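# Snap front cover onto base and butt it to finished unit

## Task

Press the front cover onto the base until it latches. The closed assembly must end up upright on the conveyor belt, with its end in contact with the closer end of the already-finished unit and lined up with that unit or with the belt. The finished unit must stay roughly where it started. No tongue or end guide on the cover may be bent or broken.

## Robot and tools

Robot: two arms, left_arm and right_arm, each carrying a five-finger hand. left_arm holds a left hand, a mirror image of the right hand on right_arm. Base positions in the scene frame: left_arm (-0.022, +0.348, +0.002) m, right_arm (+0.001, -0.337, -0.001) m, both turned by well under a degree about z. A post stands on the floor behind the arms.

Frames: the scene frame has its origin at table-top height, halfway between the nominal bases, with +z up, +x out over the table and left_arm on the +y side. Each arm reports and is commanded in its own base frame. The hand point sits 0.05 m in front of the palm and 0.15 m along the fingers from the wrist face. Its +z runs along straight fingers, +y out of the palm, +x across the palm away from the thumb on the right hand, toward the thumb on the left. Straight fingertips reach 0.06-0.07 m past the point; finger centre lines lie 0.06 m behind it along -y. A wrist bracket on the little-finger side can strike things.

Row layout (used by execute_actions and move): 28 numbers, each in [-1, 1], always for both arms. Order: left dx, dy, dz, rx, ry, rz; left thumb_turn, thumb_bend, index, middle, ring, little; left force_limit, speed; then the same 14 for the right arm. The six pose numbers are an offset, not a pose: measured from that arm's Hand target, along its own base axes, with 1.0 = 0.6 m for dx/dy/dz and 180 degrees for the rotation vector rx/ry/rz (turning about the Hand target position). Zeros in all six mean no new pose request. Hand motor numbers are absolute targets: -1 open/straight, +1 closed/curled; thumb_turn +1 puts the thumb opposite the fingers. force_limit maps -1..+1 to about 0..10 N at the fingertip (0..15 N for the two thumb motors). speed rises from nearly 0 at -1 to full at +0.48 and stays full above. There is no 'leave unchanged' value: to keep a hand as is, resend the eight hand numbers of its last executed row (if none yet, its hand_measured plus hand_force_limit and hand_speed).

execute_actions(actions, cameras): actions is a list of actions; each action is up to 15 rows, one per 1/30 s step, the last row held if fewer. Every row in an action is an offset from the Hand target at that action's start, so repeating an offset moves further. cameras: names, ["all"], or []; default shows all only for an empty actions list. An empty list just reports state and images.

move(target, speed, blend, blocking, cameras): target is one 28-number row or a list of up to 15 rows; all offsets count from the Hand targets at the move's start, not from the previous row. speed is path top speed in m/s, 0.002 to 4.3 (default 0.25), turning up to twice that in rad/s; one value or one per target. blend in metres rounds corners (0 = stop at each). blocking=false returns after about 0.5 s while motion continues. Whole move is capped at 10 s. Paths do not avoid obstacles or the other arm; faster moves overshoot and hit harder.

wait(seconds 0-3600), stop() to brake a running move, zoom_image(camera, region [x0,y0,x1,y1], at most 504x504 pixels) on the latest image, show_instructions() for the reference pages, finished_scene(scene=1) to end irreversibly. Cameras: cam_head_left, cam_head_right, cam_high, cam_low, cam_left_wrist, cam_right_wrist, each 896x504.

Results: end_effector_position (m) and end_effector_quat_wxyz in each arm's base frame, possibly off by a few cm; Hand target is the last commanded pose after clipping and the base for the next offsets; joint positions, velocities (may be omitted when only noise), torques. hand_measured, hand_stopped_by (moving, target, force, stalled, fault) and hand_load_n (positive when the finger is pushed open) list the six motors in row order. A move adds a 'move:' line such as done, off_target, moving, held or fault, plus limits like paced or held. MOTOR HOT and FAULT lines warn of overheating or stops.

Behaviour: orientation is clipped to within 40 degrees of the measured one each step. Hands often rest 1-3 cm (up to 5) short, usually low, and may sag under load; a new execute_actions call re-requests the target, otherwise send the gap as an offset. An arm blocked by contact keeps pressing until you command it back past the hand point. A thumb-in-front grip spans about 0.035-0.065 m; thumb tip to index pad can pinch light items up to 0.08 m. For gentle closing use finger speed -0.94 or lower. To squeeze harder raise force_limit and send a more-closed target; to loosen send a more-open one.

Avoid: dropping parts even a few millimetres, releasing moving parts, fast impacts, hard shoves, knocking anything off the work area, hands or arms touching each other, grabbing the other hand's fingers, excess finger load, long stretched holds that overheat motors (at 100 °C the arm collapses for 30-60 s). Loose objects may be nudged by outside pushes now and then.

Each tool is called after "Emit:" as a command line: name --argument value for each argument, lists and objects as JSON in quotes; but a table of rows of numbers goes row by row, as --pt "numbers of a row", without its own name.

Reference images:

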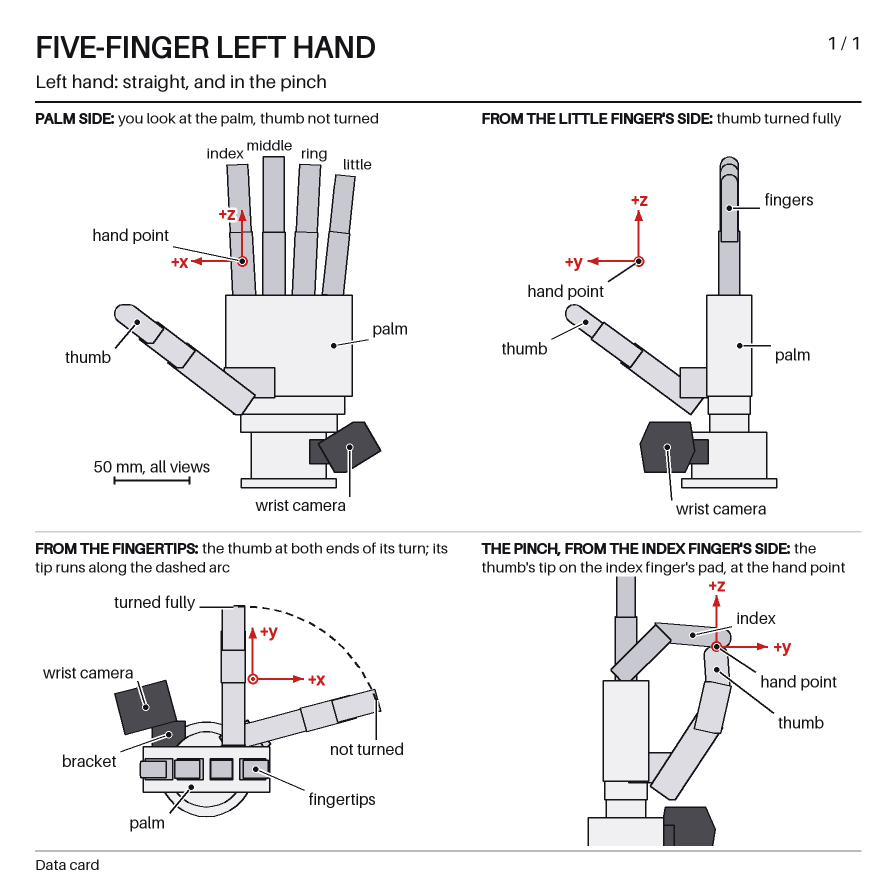

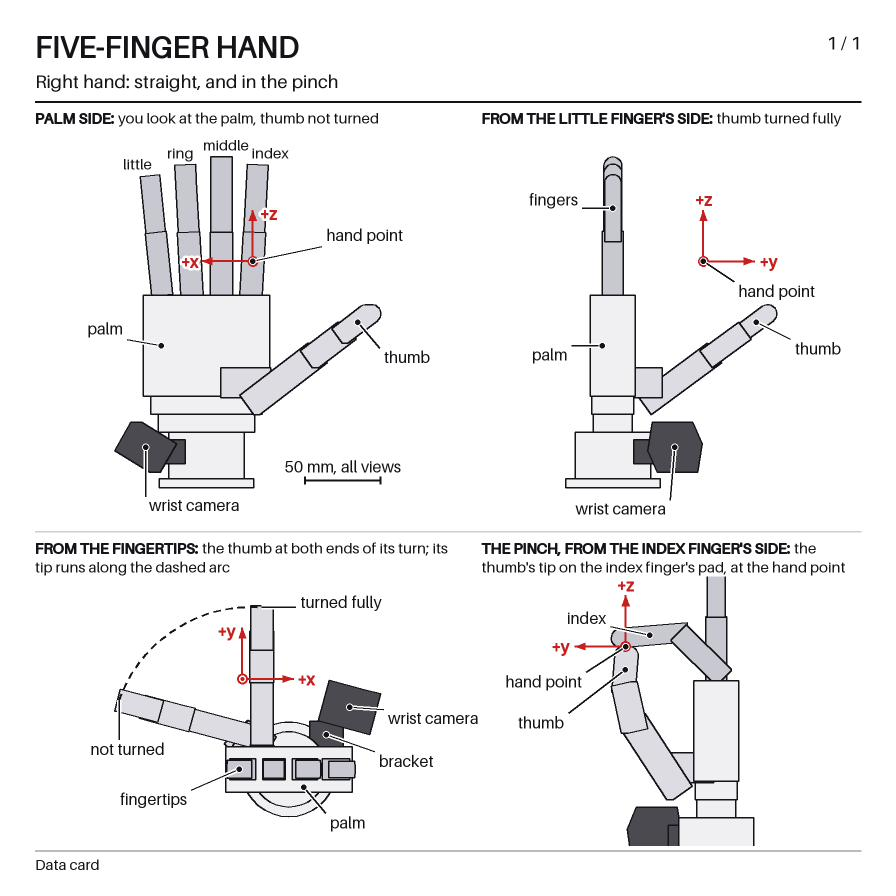

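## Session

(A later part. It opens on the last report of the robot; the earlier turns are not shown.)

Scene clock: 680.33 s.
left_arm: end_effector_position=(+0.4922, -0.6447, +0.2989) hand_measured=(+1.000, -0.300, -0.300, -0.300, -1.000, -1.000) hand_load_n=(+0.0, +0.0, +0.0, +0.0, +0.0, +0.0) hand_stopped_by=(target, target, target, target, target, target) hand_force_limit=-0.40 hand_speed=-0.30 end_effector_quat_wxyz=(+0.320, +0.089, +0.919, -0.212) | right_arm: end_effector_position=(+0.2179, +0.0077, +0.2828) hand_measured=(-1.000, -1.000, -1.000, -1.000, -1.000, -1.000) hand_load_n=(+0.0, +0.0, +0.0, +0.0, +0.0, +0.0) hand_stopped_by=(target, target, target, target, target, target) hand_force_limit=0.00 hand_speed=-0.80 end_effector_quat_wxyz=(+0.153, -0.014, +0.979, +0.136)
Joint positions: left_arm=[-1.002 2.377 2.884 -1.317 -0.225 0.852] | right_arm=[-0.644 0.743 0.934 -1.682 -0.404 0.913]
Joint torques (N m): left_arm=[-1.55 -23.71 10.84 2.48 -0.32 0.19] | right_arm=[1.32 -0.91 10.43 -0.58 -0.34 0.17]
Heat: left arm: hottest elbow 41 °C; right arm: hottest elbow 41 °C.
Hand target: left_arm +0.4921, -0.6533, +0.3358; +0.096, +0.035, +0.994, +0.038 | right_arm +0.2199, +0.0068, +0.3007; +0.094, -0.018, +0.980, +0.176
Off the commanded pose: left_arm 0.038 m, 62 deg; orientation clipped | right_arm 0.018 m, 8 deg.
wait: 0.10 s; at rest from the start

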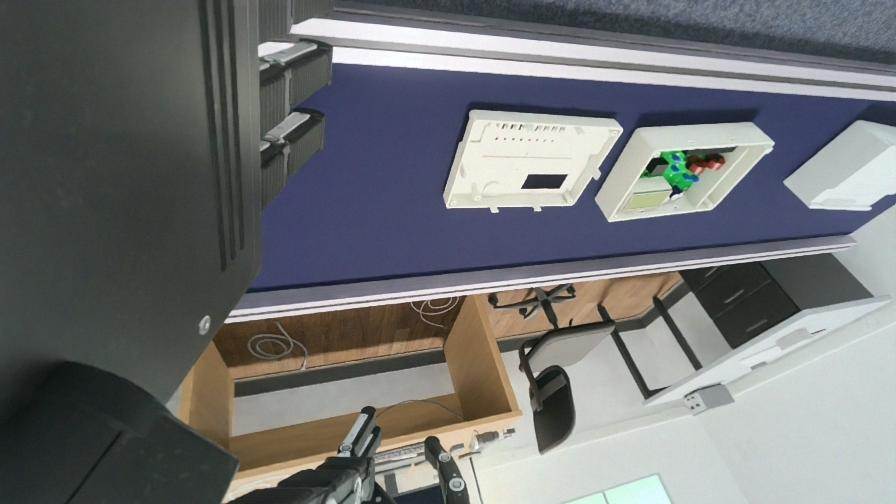

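Emit:
zoom_image --camera "cam_right_wrist" --region '[590, 115, 780, 225]'

Emit:
zoom_image --camera "cam_right_wrist" --region '[590, 150, 700, 225]'

Emit:
zoom_image --camera "cam_right_wrist" --region '[620, 115, 780, 165]'

Scaled by 2.653 from the camera's image (finer frame: 1280x720).

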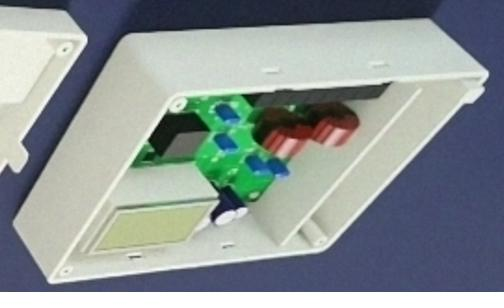

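Scaled by 4.582 from the camera's image (finer frame: 1280x720).

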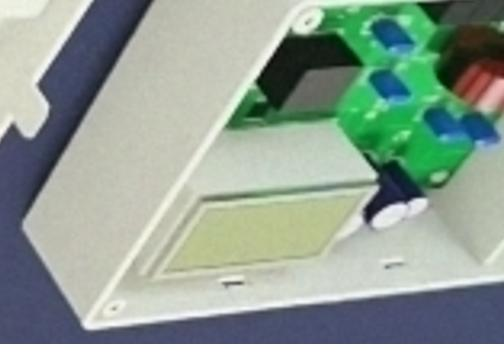

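Scaled by 3.150 from the camera's image (finer frame: 1280x720).

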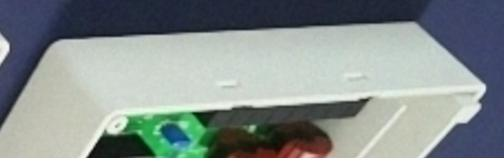

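Emit:
move --target '[-0.037,0.669,0.073,-0.0245,0.0613,0.0224,1,-1,-1,-1,-1,-1,-0.4,-0.3, 0,0,0,0,0,0,-1,-1,-1,-1,-1,-1,0,-0.8]' --cameras '["cam_high","cam_left_wrist"]'

Scene clock: 721.13 s.
left_arm: end_effector_position=(+0.4743, -0.2516, +0.3756) hand_measured=(+1.000, -1.000, -1.000, -1.000, -1.000, -1.000) hand_load_n=(+0.0, +0.0, +0.0, +0.0, +0.0, +0.0) hand_stopped_by=(target, target, target, target, target, target) hand_force_limit=-0.40 hand_speed=-0.30 end_effector_quat_wxyz=(+0.137, -0.004, +0.988, -0.075) | right_arm: end_effector_position=(+0.2179, +0.0077, +0.2828) hand_measured=(-1.000, -1.000, -1.000, -1.000, -1.000, -1.000) hand_load_n=(+0.0, +0.0, +0.0, +0.0, +0.0, +0.0) hand_stopped_by=(target, target, target, target, target, target) hand_force_limit=0.00 hand_speed=-0.80 end_effector_quat_wxyz=(+0.153, -0.014, +0.979, +0.136)
Joint positions: left_arm=[-0.558 1.764 2.194 -1.687 -0.019 1.008] | right_arm=[-0.644 0.743 0.934 -1.682 -0.404 0.913]
Joint torques (N m): left_arm=[-0.79 -15.21 7.19 0.83 -0.21 0.18] | right_arm=[1.26 -0.91 10.41 -0.58 -0.34 0.17]
Heat: left arm: hottest elbow 42 °C; right arm: hottest elbow 41 °C.
Hand target: left_arm +0.4699, -0.2518, +0.3797; +0.000, +0.000, +1.000, +0.000 | right_arm +0.2199, +0.0068, +0.3007; +0.094, -0.018, +0.980, +0.176
Off the commanded pose: left_arm 0.006 m, 18 deg | right_arm 0.018 m, 8 deg.
joint sent to its limit (left arm) — joint 4 (wrist pitch), lower limit. The joint targets are off in orientation, not in position.
joint sent to its limit (right arm) — joint 4 (wrist pitch), lower limit. The joint targets are off in orientation, not in position.
move: off_target (left_arm)

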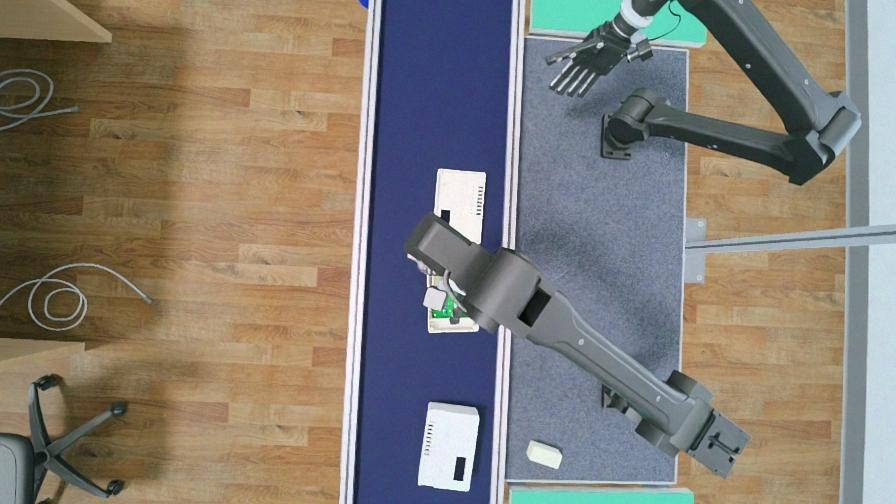

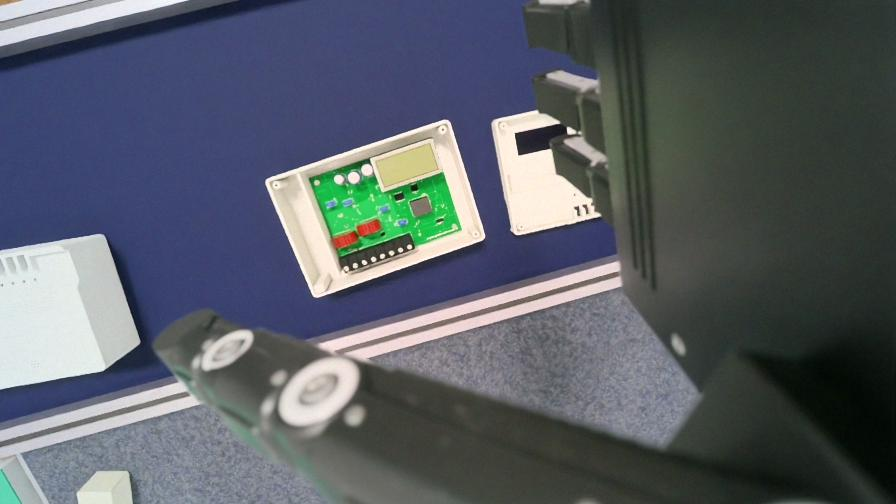

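Emit:
move --target '[0,0,0,0,0,0,1,-1,-1,-1,-1,-1,-0.4,-0.3, 0.14,0.342,-0.18,-0.441,-0.345,0.307,1,-0.1,-0.1,-0.1,-1,-1,-0.4,-0.3]' --cameras '["cam_high","cam_left_wrist","cam_right_wrist","cam_head_left"]'

Scene clock: 727.73 s.
left_arm: end_effector_position=(+0.4744, -0.2515, +0.3756) hand_measured=(+1.000, -1.000, -1.000, -1.000, -1.000, -1.000) hand_load_n=(+0.0, +0.0, +0.5, +0.0, +0.0, +0.0) hand_stopped_by=(target, target, target, target, target, target) hand_force_limit=-0.40 hand_speed=-0.30 end_effector_quat_wxyz=(+0.137, -0.003, +0.988, -0.075) | right_arm: end_effector_position=(+0.3058, +0.2091, +0.1953) hand_measured=(+1.000, -0.100, -0.100, -0.100, -1.000, -1.000) hand_load_n=(+0.0, +0.0, +0.0, +0.0, +0.0, +0.0) hand_stopped_by=(target, target, target, target, target, target) hand_force_limit=-0.40 hand_speed=-0.30 end_effector_quat_wxyz=(-0.411, +0.537, -0.586, +0.447)
Joint positions: left_arm=[-0.558 1.764 2.194 -1.687 -0.02 1.009] | right_arm=[0.972 0.785 0.504 -0.224 0.997 0.437]
Joint torques (N m): left_arm=[-0.56 -15.27 7.09 0.84 -0.21 0.17] | right_arm=[1.03 -2.08 7.13 2 0.27 -0.08]
Heat: left arm: hottest elbow 41 °C; right arm: hottest elbow 41 °C.
Hand target: left_arm +0.4699, -0.2518, +0.3797; +0.000, +0.000, +1.000, +0.000 | right_arm +0.3038, +0.2121, +0.1927; -0.415, +0.542, -0.580, +0.446
Off the commanded pose: left_arm 0.006 m, 18 deg | right_arm 0.004 m, 1 deg.
joint sent to its limit (left arm) — joint 4 (wrist pitch), lower limit. The joint targets are off in orientation, not in position.
move: done
Images, in order (width x height): cam_head_left 896x504, cam_high 896x504, cam_left_wrist 896x504, cam_right_wrist 896x504.

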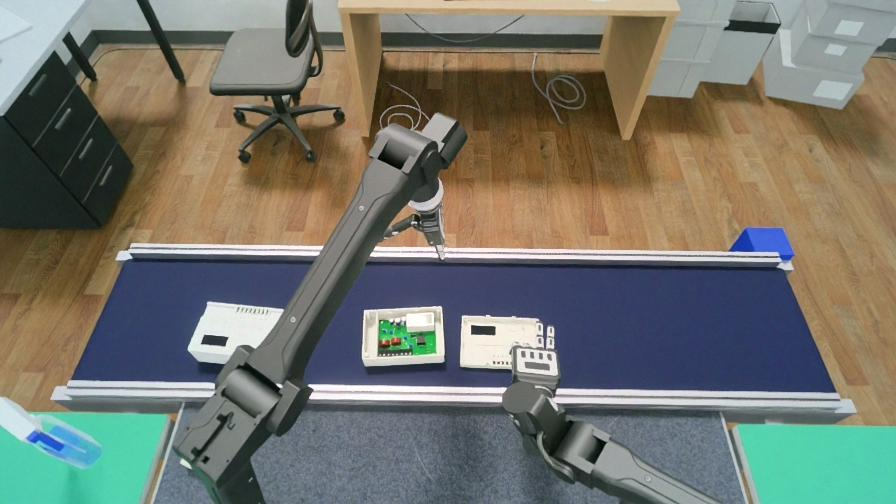

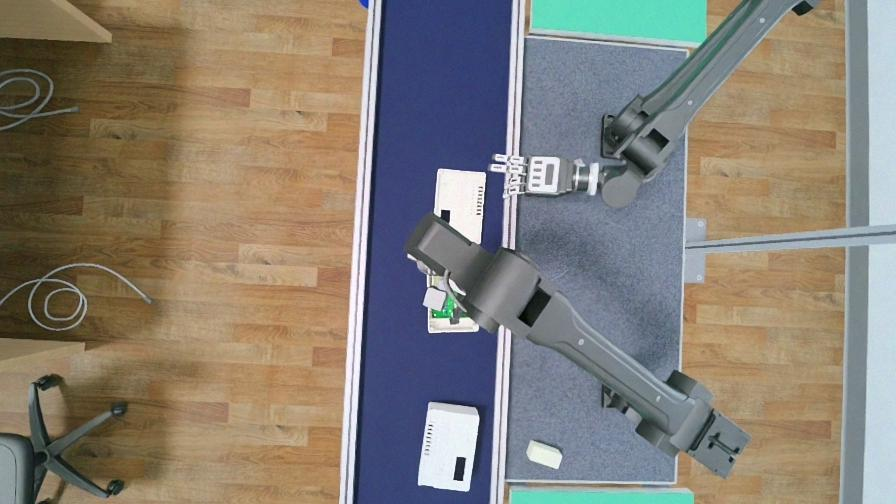

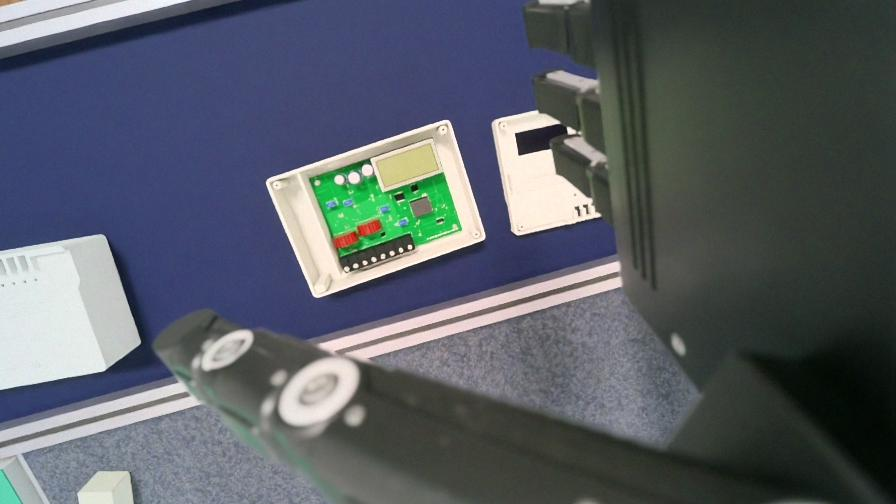

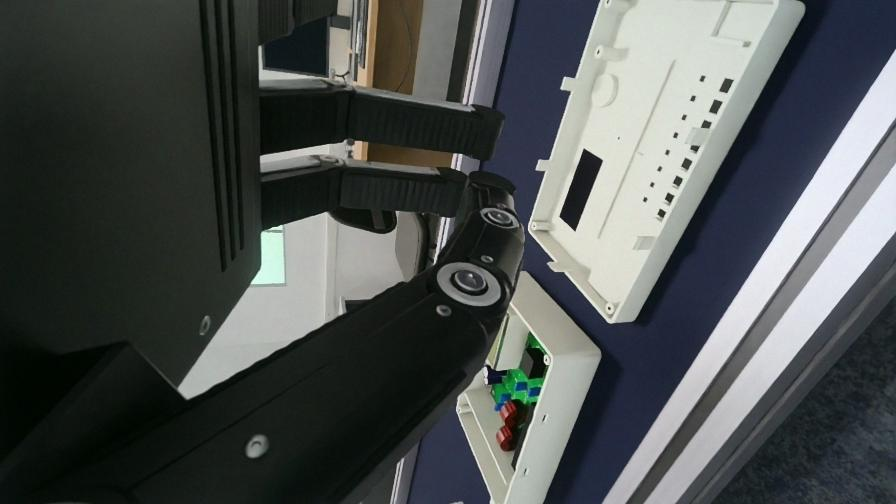

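Emit:
move --target '[0,0,0,0,0,0,1,-1,-1,-1,-1,-1,-0.4,-0.3, 0.1017,0.005,-0.215,0,0,0,1,-0.1,-0.1,-0.1,-1,-1,-0.4,-0.3]' --speed 0.12 --cameras '["cam_right_wrist","cam_head_left","cam_left_wrist","cam_head_right"]'

Scene clock: 737.40 s.
left_arm: end_effector_position=(+0.4744, -0.2515, +0.3756) hand_measured=(+1.000, -1.000, -1.000, -1.000, -1.000, -1.000) hand_load_n=(+0.5, +0.0, +0.0, +0.0, +0.0, +0.0) hand_stopped_by=(target, target, target, target, target, target) hand_force_limit=-0.40 hand_speed=-0.30 end_effector_quat_wxyz=(+0.137, -0.003, +0.988, -0.075) | right_arm: end_effector_position=(+0.3632, +0.2203, +0.0660) hand_measured=(+1.000, -0.100, -0.100, -0.100, -1.000, -1.000) hand_load_n=(+0.0, +0.0, +0.0, +0.0, +0.0, +0.0) hand_stopped_by=(target, target, target, target, target, target) hand_force_limit=-0.40 hand_speed=-0.30 end_effector_quat_wxyz=(-0.417, +0.542, -0.581, +0.442)
Joint positions: left_arm=[-0.558 1.764 2.194 -1.687 -0.02 1.009] | right_arm=[0.813 1.294 0.35 0.542 0.835 0.31]
Joint torques (N m): left_arm=[-0.85 -14.97 7.17 0.8 -0.23 0.19] | right_arm=[-0.79 -4.78 4.46 2.17 0.15 -0.09]
Heat: left arm: hottest elbow 40 °C; right arm: hottest elbow 40 °C.
Hand target: left_arm +0.4699, -0.2518, +0.3797; +0.000, +0.000, +1.000, +0.000 | right_arm +0.3647, +0.2152, +0.0636; -0.415, +0.542, -0.580, +0.446
Off the commanded pose: left_arm 0.006 m, 18 deg | right_arm 0.006 m, 1 deg.
joint sent to its limit (left arm) — joint 4 (wrist pitch), lower limit. The joint targets are off in orientation, not in position.
move: done
Images, in order (width x height): cam_head_left 896x504, cam_head_right 896x504, cam_left_wrist 896x504, cam_right_wrist 896x504.

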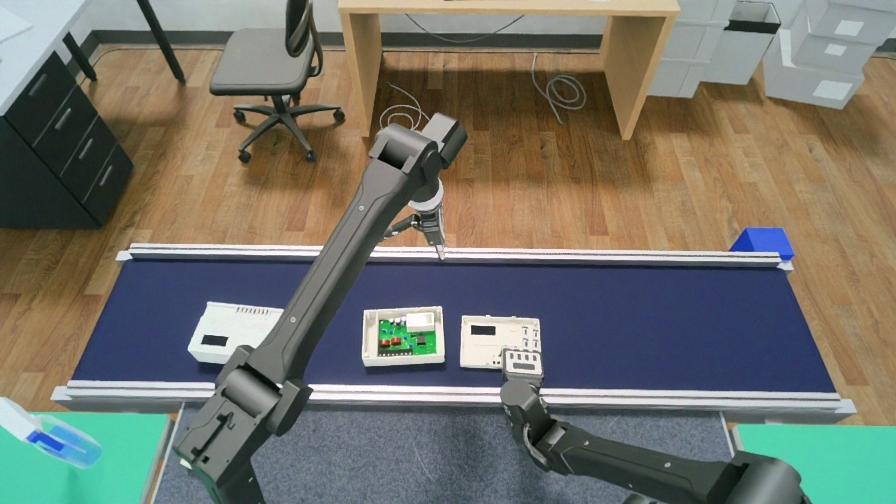

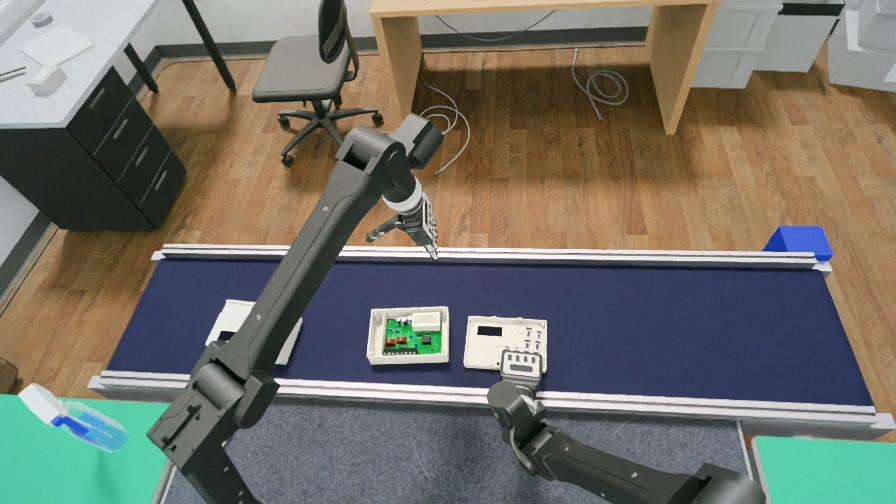

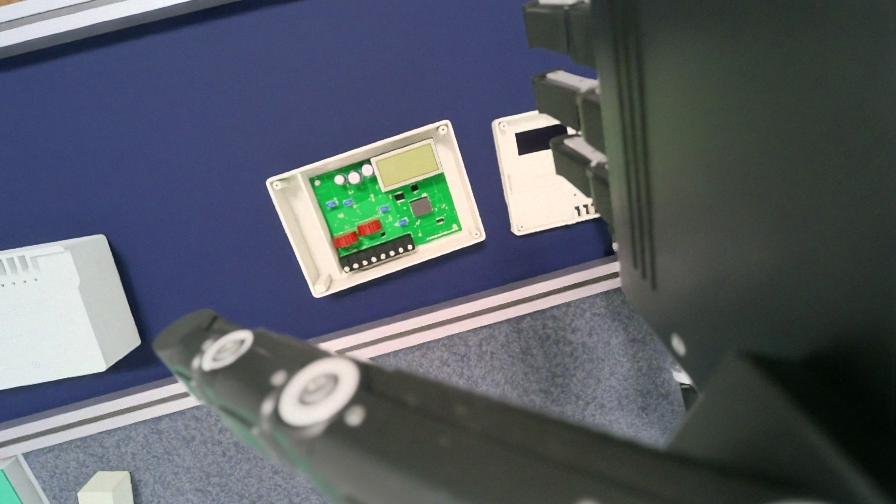

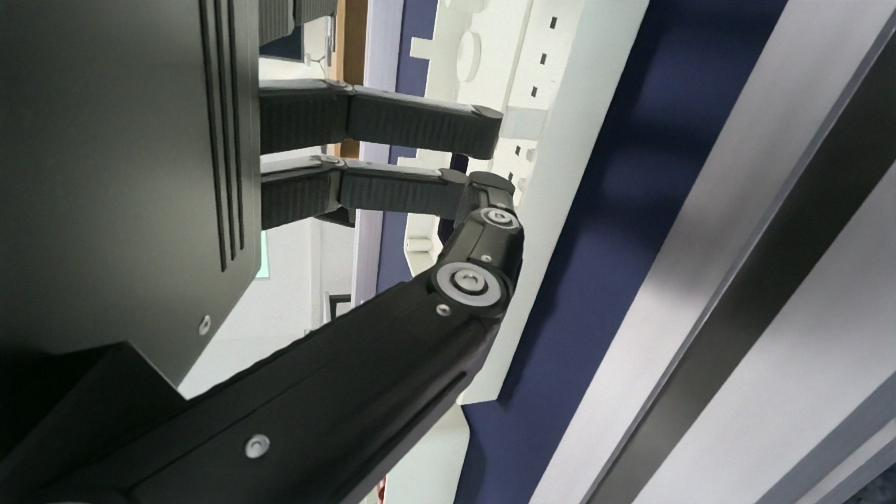

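Emit:
zoom_image --camera "cam_head_left" --region '[440, 295, 580, 395]'

Emit:
zoom_image --camera "cam_head_right" --region '[440, 295, 580, 395]'

Scaled by 3.600 from the camera's image (finer frame: 1280x720).

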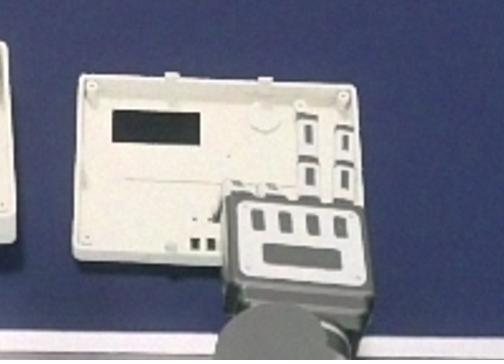

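Scaled by 3.600 from the camera's image (finer frame: 1280x720).

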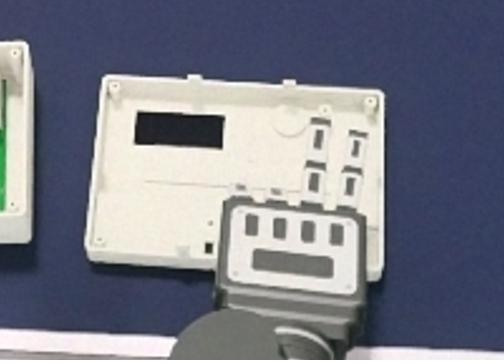

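Emit:
move --target '[0,0,0,0,0,0,1,-1,-1,-1,-1,-1,-0.4,-0.3, 0.005,-0.013,-0.035,0,0,0,1,-0.1,-0.1,-0.1,-1,-1,-0.4,-0.3]' --speed 0.08 --cameras '["cam_right_wrist","cam_head_left","cam_head_right"]'

Emit:
zoom_image --camera "cam_right_wrist" --region '[380, 40, 620, 280]'

Emit:
zoom_image --camera "cam_head_left" --region '[440, 295, 580, 395]'

Scene clock: 753.23 s.
left_arm: end_effector_position=(+0.4744, -0.2515, +0.3756) hand_measured=(+1.000, -1.000, -1.000, -1.000, -1.000, -1.000) hand_load_n=(+0.0, +0.0, +0.0, +0.0, +0.0, +0.0) hand_stopped_by=(target, target, target, target, target, target) hand_force_limit=-0.40 hand_speed=-0.30 end_effector_quat_wxyz=(+0.137, -0.003, +0.988, -0.075) | right_arm: end_effector_position=(+0.3686, +0.2158, +0.0514) hand_measured=(+1.000, -0.100, -0.100, -0.100, -1.000, -1.000) hand_load_n=(+0.0, +0.0, +0.0, -0.5, +0.0, +0.0) hand_stopped_by=(target, target, target, target, target, target) hand_force_limit=-0.40 hand_speed=-0.30 end_effector_quat_wxyz=(-0.424, +0.537, -0.581, +0.441)
Joint positions: left_arm=[-0.558 1.764 2.194 -1.687 -0.02 1.009] | right_arm=[0.787 1.372 0.327 0.673 0.81 0.296]
Joint torques (N m): left_arm=[-0.91 -15.03 7.16 0.84 -0.24 0.18] | right_arm=[-0.97 -4.42 3.48 2.04 0.06 -0.07]
Heat: left arm: hottest elbow 39 °C; right arm: hottest elbow 39 °C.
Hand target: left_arm +0.4699, -0.2518, +0.3797; +0.000, +0.000, +1.000, +0.000 | right_arm +0.3678, +0.2073, +0.0426; -0.415, +0.542, -0.580, +0.446
Off the commanded pose: left_arm 0.006 m, 18 deg | right_arm 0.012 m, 1 deg.
joint sent to its limit (left arm) — joint 4 (wrist pitch), lower limit. The joint targets are off in orientation, not in position.
move: off_target (right_arm)
Images, in order (width x height): cam_head_left 896x504, cam_head_right 896x504, cam_right_wrist 896x504.

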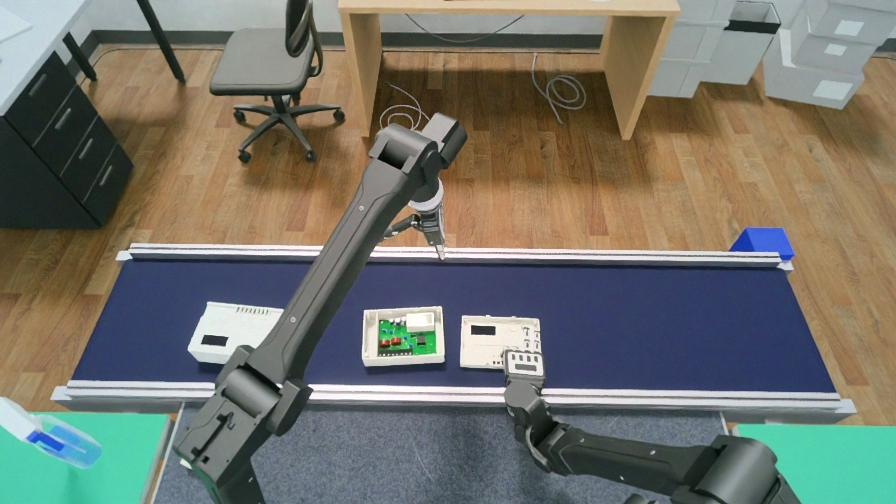

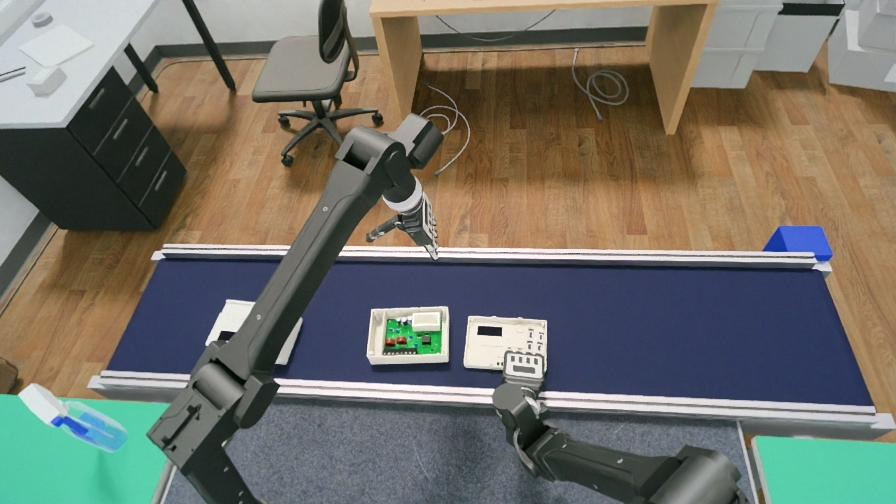

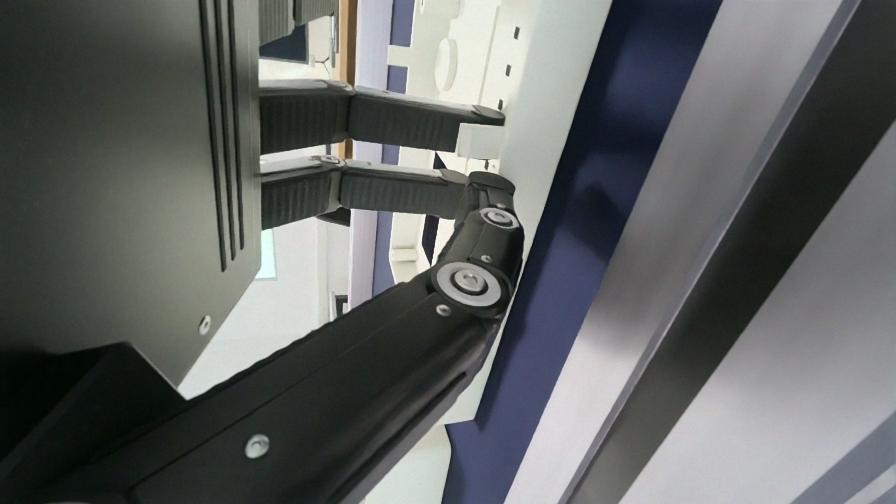

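Scaled by 2.100 from the camera's image (finer frame: 1280x720).

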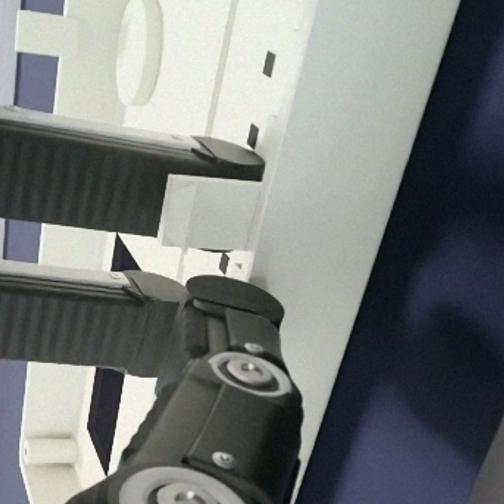

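Scaled by 3.600 from the camera's image (finer frame: 1280x720).

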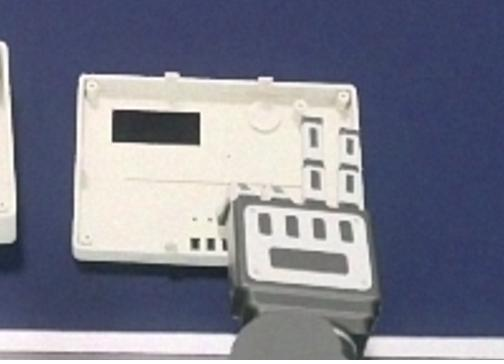

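Emit:
move --target '[0,-0.3,0,0,0,0,1,-1,-1,-1,-1,-1,-0.4,-0.3, 0,0,0,0,0,0,1,-0.1,-0.1,-0.1,-1,-1,-0.4,-0.3]' --cameras '["cam_left_wrist"]'

Emit:
zoom_image --camera "cam_left_wrist" --region '[200, 80, 500, 300]'

Scene clock: 789.83 s.
left_arm: end_effector_position=(+0.4664, -0.4326, +0.3653) hand_measured=(+1.000, -1.000, -1.000, -1.000, -1.000, -1.000) hand_load_n=(+0.0, +0.0, +0.0, +0.0, +0.0, +0.0) hand_stopped_by=(target, target, target, target, target, target) hand_force_limit=-0.40 hand_speed=-0.30 end_effector_quat_wxyz=(+0.165, +0.028, +0.977, -0.136) | right_arm: end_effector_position=(+0.3686, +0.2158, +0.0514) hand_measured=(+1.000, -0.100, -0.100, -0.100, -1.000, -1.000) hand_load_n=(+0.0, +0.0, -0.5, -0.5, +0.0, +0.0) hand_stopped_by=(target, target, target, target, target, target) hand_force_limit=-0.40 hand_speed=-0.30 end_effector_quat_wxyz=(-0.424, +0.537, -0.581, +0.441)
Joint positions: left_arm=[-0.795 2.045 2.592 -1.688 -0.032 0.839] | right_arm=[0.787 1.372 0.327 0.673 0.81 0.295]
Joint torques (N m): left_arm=[0.21 -17.79 10.13 1.06 0.03 -0.13] | right_arm=[-0.97 -4.48 3.48 2.06 0.08 -0.09]
Heat: left arm: hottest elbow 38 °C; right arm: hottest elbow 36 °C.
Hand target: left_arm +0.4699, -0.4318, +0.3796; +0.000, +0.000, +1.000, +0.000 | right_arm +0.3678, +0.2073, +0.0426; -0.415, +0.542, -0.580, +0.446
Off the commanded pose: left_arm 0.015 m, 25 deg | right_arm 0.012 m, 1 deg.
joint sent to its limit (left arm) — joint 4 (wrist pitch), lower limit. The joint targets are off in orientation, not in position.
move: off_target (left_arm)

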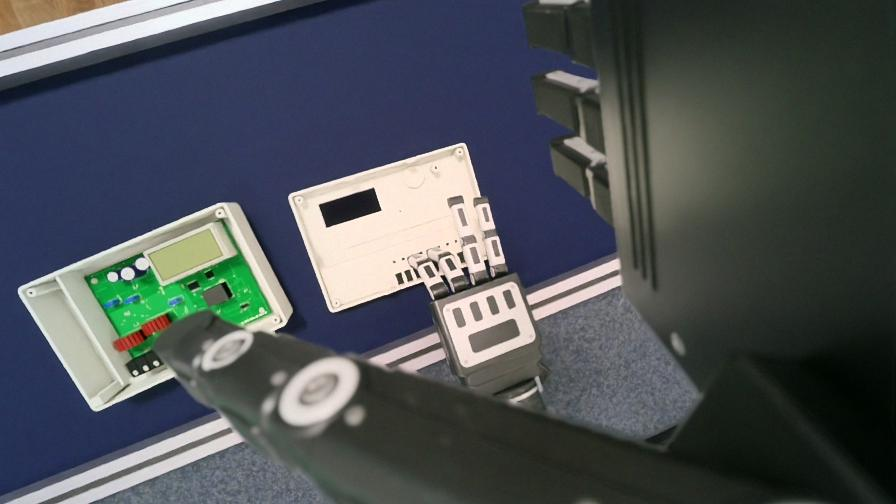

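Scaled by 1.680 from the camera's image (finer frame: 1280x720).

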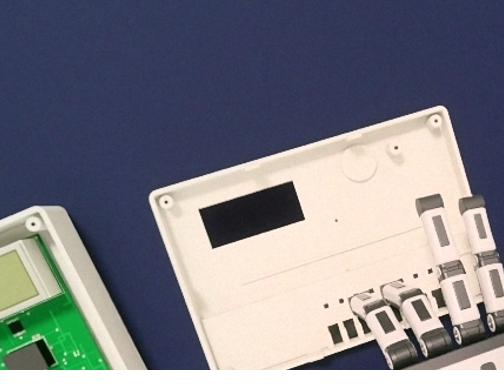

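Emit:
zoom_image --camera "cam_left_wrist" --region '[380, 220, 500, 310]'

Scaled by 4.200 from the camera's image (finer frame: 1280x720).

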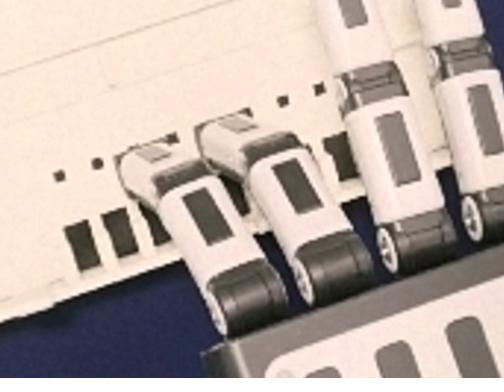

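Emit:
move --target '[0,0,0,0,0,0,1,-1,-1,-1,-1,-1,-0.4,-0.3, -0.0113,0.0278,-0.0127,0,0,0,1,-0.1,-0.1,-0.1,-1,-1,-0.4,-0.3]' --speed 0.08 --cameras '["cam_left_wrist","cam_right_wrist"]'

Emit:
zoom_image --camera "cam_left_wrist" --region '[380, 220, 500, 310]'

Emit:
zoom_image --camera "cam_right_wrist" --region '[380, 40, 620, 280]'

Scene clock: 813.53 s.
left_arm: end_effector_position=(+0.4662, -0.4328, +0.3653) hand_measured=(+1.000, -1.000, -1.000, -1.000, -1.000, -1.000) hand_load_n=(+0.0, -0.5, +0.0, +0.0, +0.0, +0.0) hand_stopped_by=(target, target, target, target, target, target) hand_force_limit=-0.40 hand_speed=-0.30 end_effector_quat_wxyz=(+0.164, +0.027, +0.977, -0.136) | right_arm: end_effector_position=(+0.3661, +0.2165, +0.0487) hand_measured=(+1.000, -0.100, -0.100, -0.100, -1.000, -1.000) hand_load_n=(+0.0, +0.0, +0.0, +1.0, +0.0, +0.0) hand_stopped_by=(target, target, target, target, target, target) hand_force_limit=-0.40 hand_speed=-0.30 end_effector_quat_wxyz=(+0.420, -0.528, +0.582, -0.455)
Joint positions: left_arm=[-0.795 2.045 2.592 -1.688 -0.031 0.838] | right_arm=[0.817 1.401 0.327 0.702 0.871 0.299]
Joint torques (N m): left_arm=[0.44 -17.96 10.13 1.02 0.02 -0.11] | right_arm=[1.67 -3.37 4.41 1.13 -0.15 0.18]
Heat: left arm: hottest elbow 39 °C; right arm: hottest elbow 35 °C.
Hand target: left_arm +0.4700, -0.4318, +0.3796; +0.000, +0.000, +1.000, +0.000 | right_arm +0.3610, +0.2239, +0.0350; +0.415, -0.542, +0.580, -0.446
Off the commanded pose: left_arm 0.015 m, 25 deg | right_arm 0.016 m, 2 deg.
joint sent to its limit (left arm) — joint 4 (wrist pitch), lower limit. The joint targets are off in orientation, not in position.
move: off_target (right_arm)

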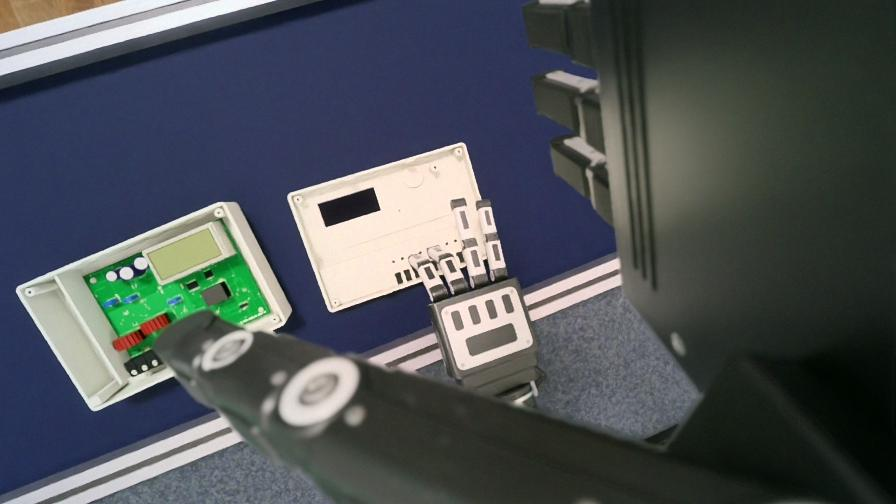

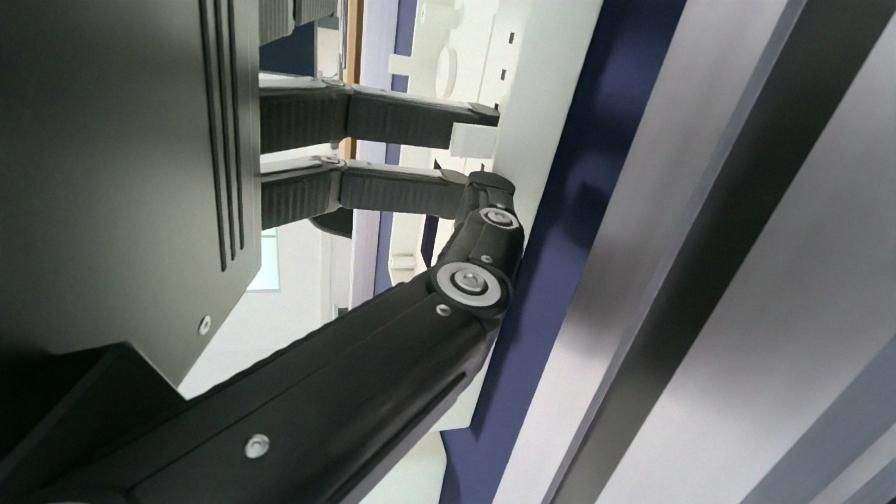

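Scaled by 4.200 from the camera's image (finer frame: 1280x720).

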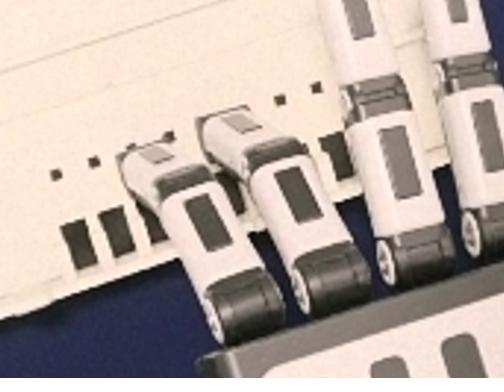

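Scaled by 2.100 from the camera's image (finer frame: 1280x720).

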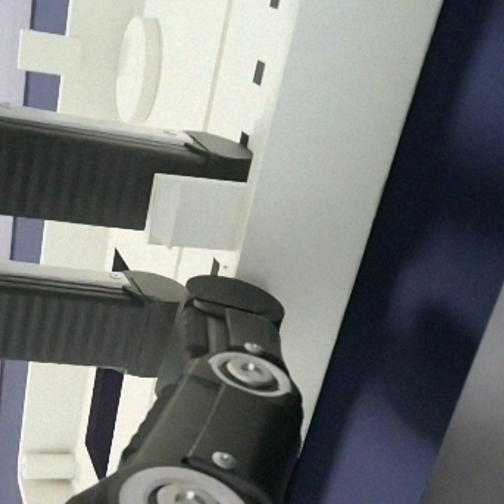

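Emit:
execute_actions --actions '[[[0,0,0,0,0,0,1,-1,-1,-1,-1,-1,-0.4,-0.3,0,0.01,0,0,0,0,1,-0.1,-0.1,-0.1,-1,-1,-0.4,-0.3]],[[0,0,0,0,0,0,1,-1,-1,-1,-1,-1,-0.4,-0.3,0,0,0,0,0,0,1,-0.1,-0.1,-0.1,-1,-1,-0.4,-0.3]]]' --cameras '["cam_left_wrist","cam_right_wrist"]'

Emit:
zoom_image --camera "cam_left_wrist" --region '[380, 220, 500, 310]'

Scene clock: 818.90 s.
left_arm: end_effector_position=(+0.4661, -0.4329, +0.3653) hand_measured=(+1.000, -1.000, -1.000, -1.000, -1.000, -1.000) hand_load_n=(+0.0, -0.5, +0.0, +0.0, +0.0, +0.0) hand_stopped_by=(target, target, target, target, target, target) hand_force_limit=-0.40 hand_speed=-0.30 end_effector_quat_wxyz=(+0.164, +0.027, +0.977, -0.136) | right_arm: end_effector_position=(+0.3658, +0.2173, +0.0485) hand_measured=(+1.000, -0.100, -0.100, -0.100, -1.000, -1.000) hand_load_n=(+0.0, +0.0, +0.0, +1.5, +0.0, +0.0) hand_stopped_by=(target, target, target, target, target, target) hand_force_limit=-0.40 hand_speed=-0.30 end_effector_quat_wxyz=(+0.418, -0.525, +0.583, -0.459)
Joint positions: left_arm=[-0.795 2.045 2.592 -1.688 -0.03 0.838] | right_arm=[0.826 1.408 0.331 0.702 0.89 0.302]
Joint torques (N m): left_arm=[0.85 -17.79 10.13 0.99 0.04 -0.16] | right_arm=[2.2 -3.37 4.93 0.7 -0.39 0.24]
Heat: left arm: hottest elbow 39 °C; right arm: hottest elbow 35 °C.
Hand target: left_arm +0.4699, -0.4318, +0.3796; +0.000, +0.000, +1.000, +0.000 | right_arm +0.3609, +0.2300, +0.0350; +0.415, -0.542, +0.580, -0.446
Off the commanded pose: left_arm 0.015 m, 25 deg | right_arm 0.019 m, 3 deg.
joint sent to its limit (left arm) — joint 4 (wrist pitch), lower limit. The joint targets are off in orientation, not in position.
Step readings (end_effector_position of left_arm | right_arm):
0: (+0.4662, -0.4328, +0.3653) | (+0.3661, +0.2165, +0.0487)
1: (+0.4662, -0.4328, +0.3653) | (+0.3660, +0.2165, +0.0488)
2: (+0.4662, -0.4328, +0.3653) | (+0.3660, +0.2165, +0.0488)
4: (+0.4661, -0.4328, +0.3653) | (+0.3657, +0.2170, +0.0485)
8: (+0.4661, -0.4329, +0.3653) | (+0.3658, +0.2173, +0.0485)
15: (+0.4661, -0.4329, +0.3653) | (+0.3658, +0.2173, +0.0485)
16: (+0.4661, -0.4329, +0.3653) | (+0.3658, +0.2173, +0.0485)
17: (+0.4661, -0.4329, +0.3653) | (+0.3658, +0.2173, +0.0485)
19: (+0.4661, -0.4329, +0.3653) | (+0.3658, +0.2173, +0.0485)
23: (+0.4661, -0.4329, +0.3653) | (+0.3658, +0.2173, +0.0485)
30: (+0.4661, -0.4329, +0.3653) | (+0.3658, +0.2173, +0.0485)

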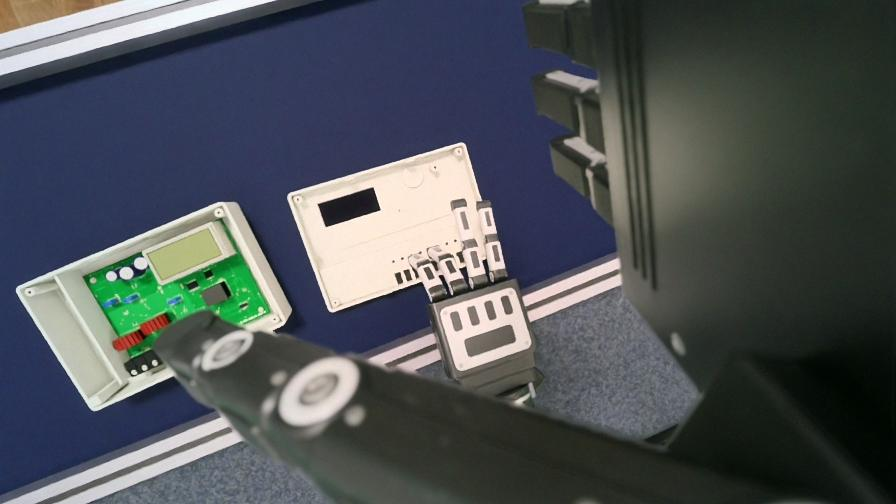

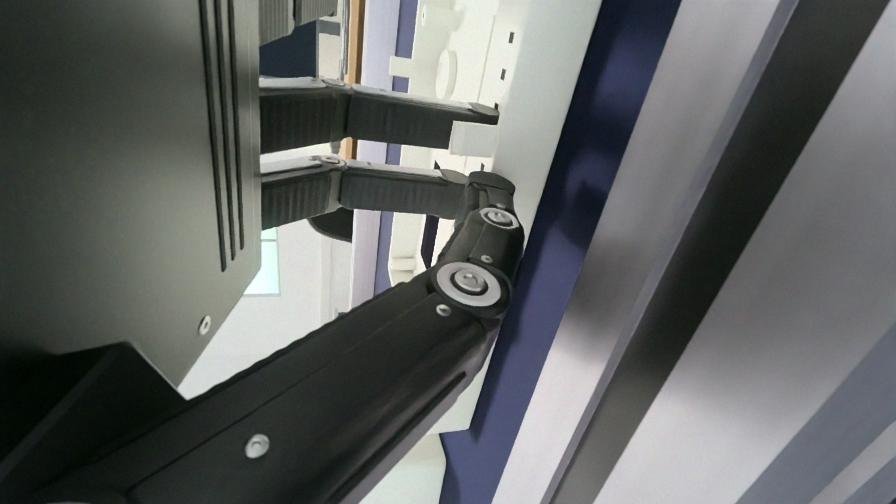

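Scaled by 4.200 from the camera's image (finer frame: 1280x720).

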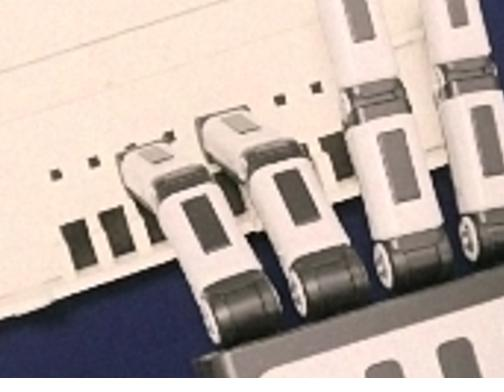

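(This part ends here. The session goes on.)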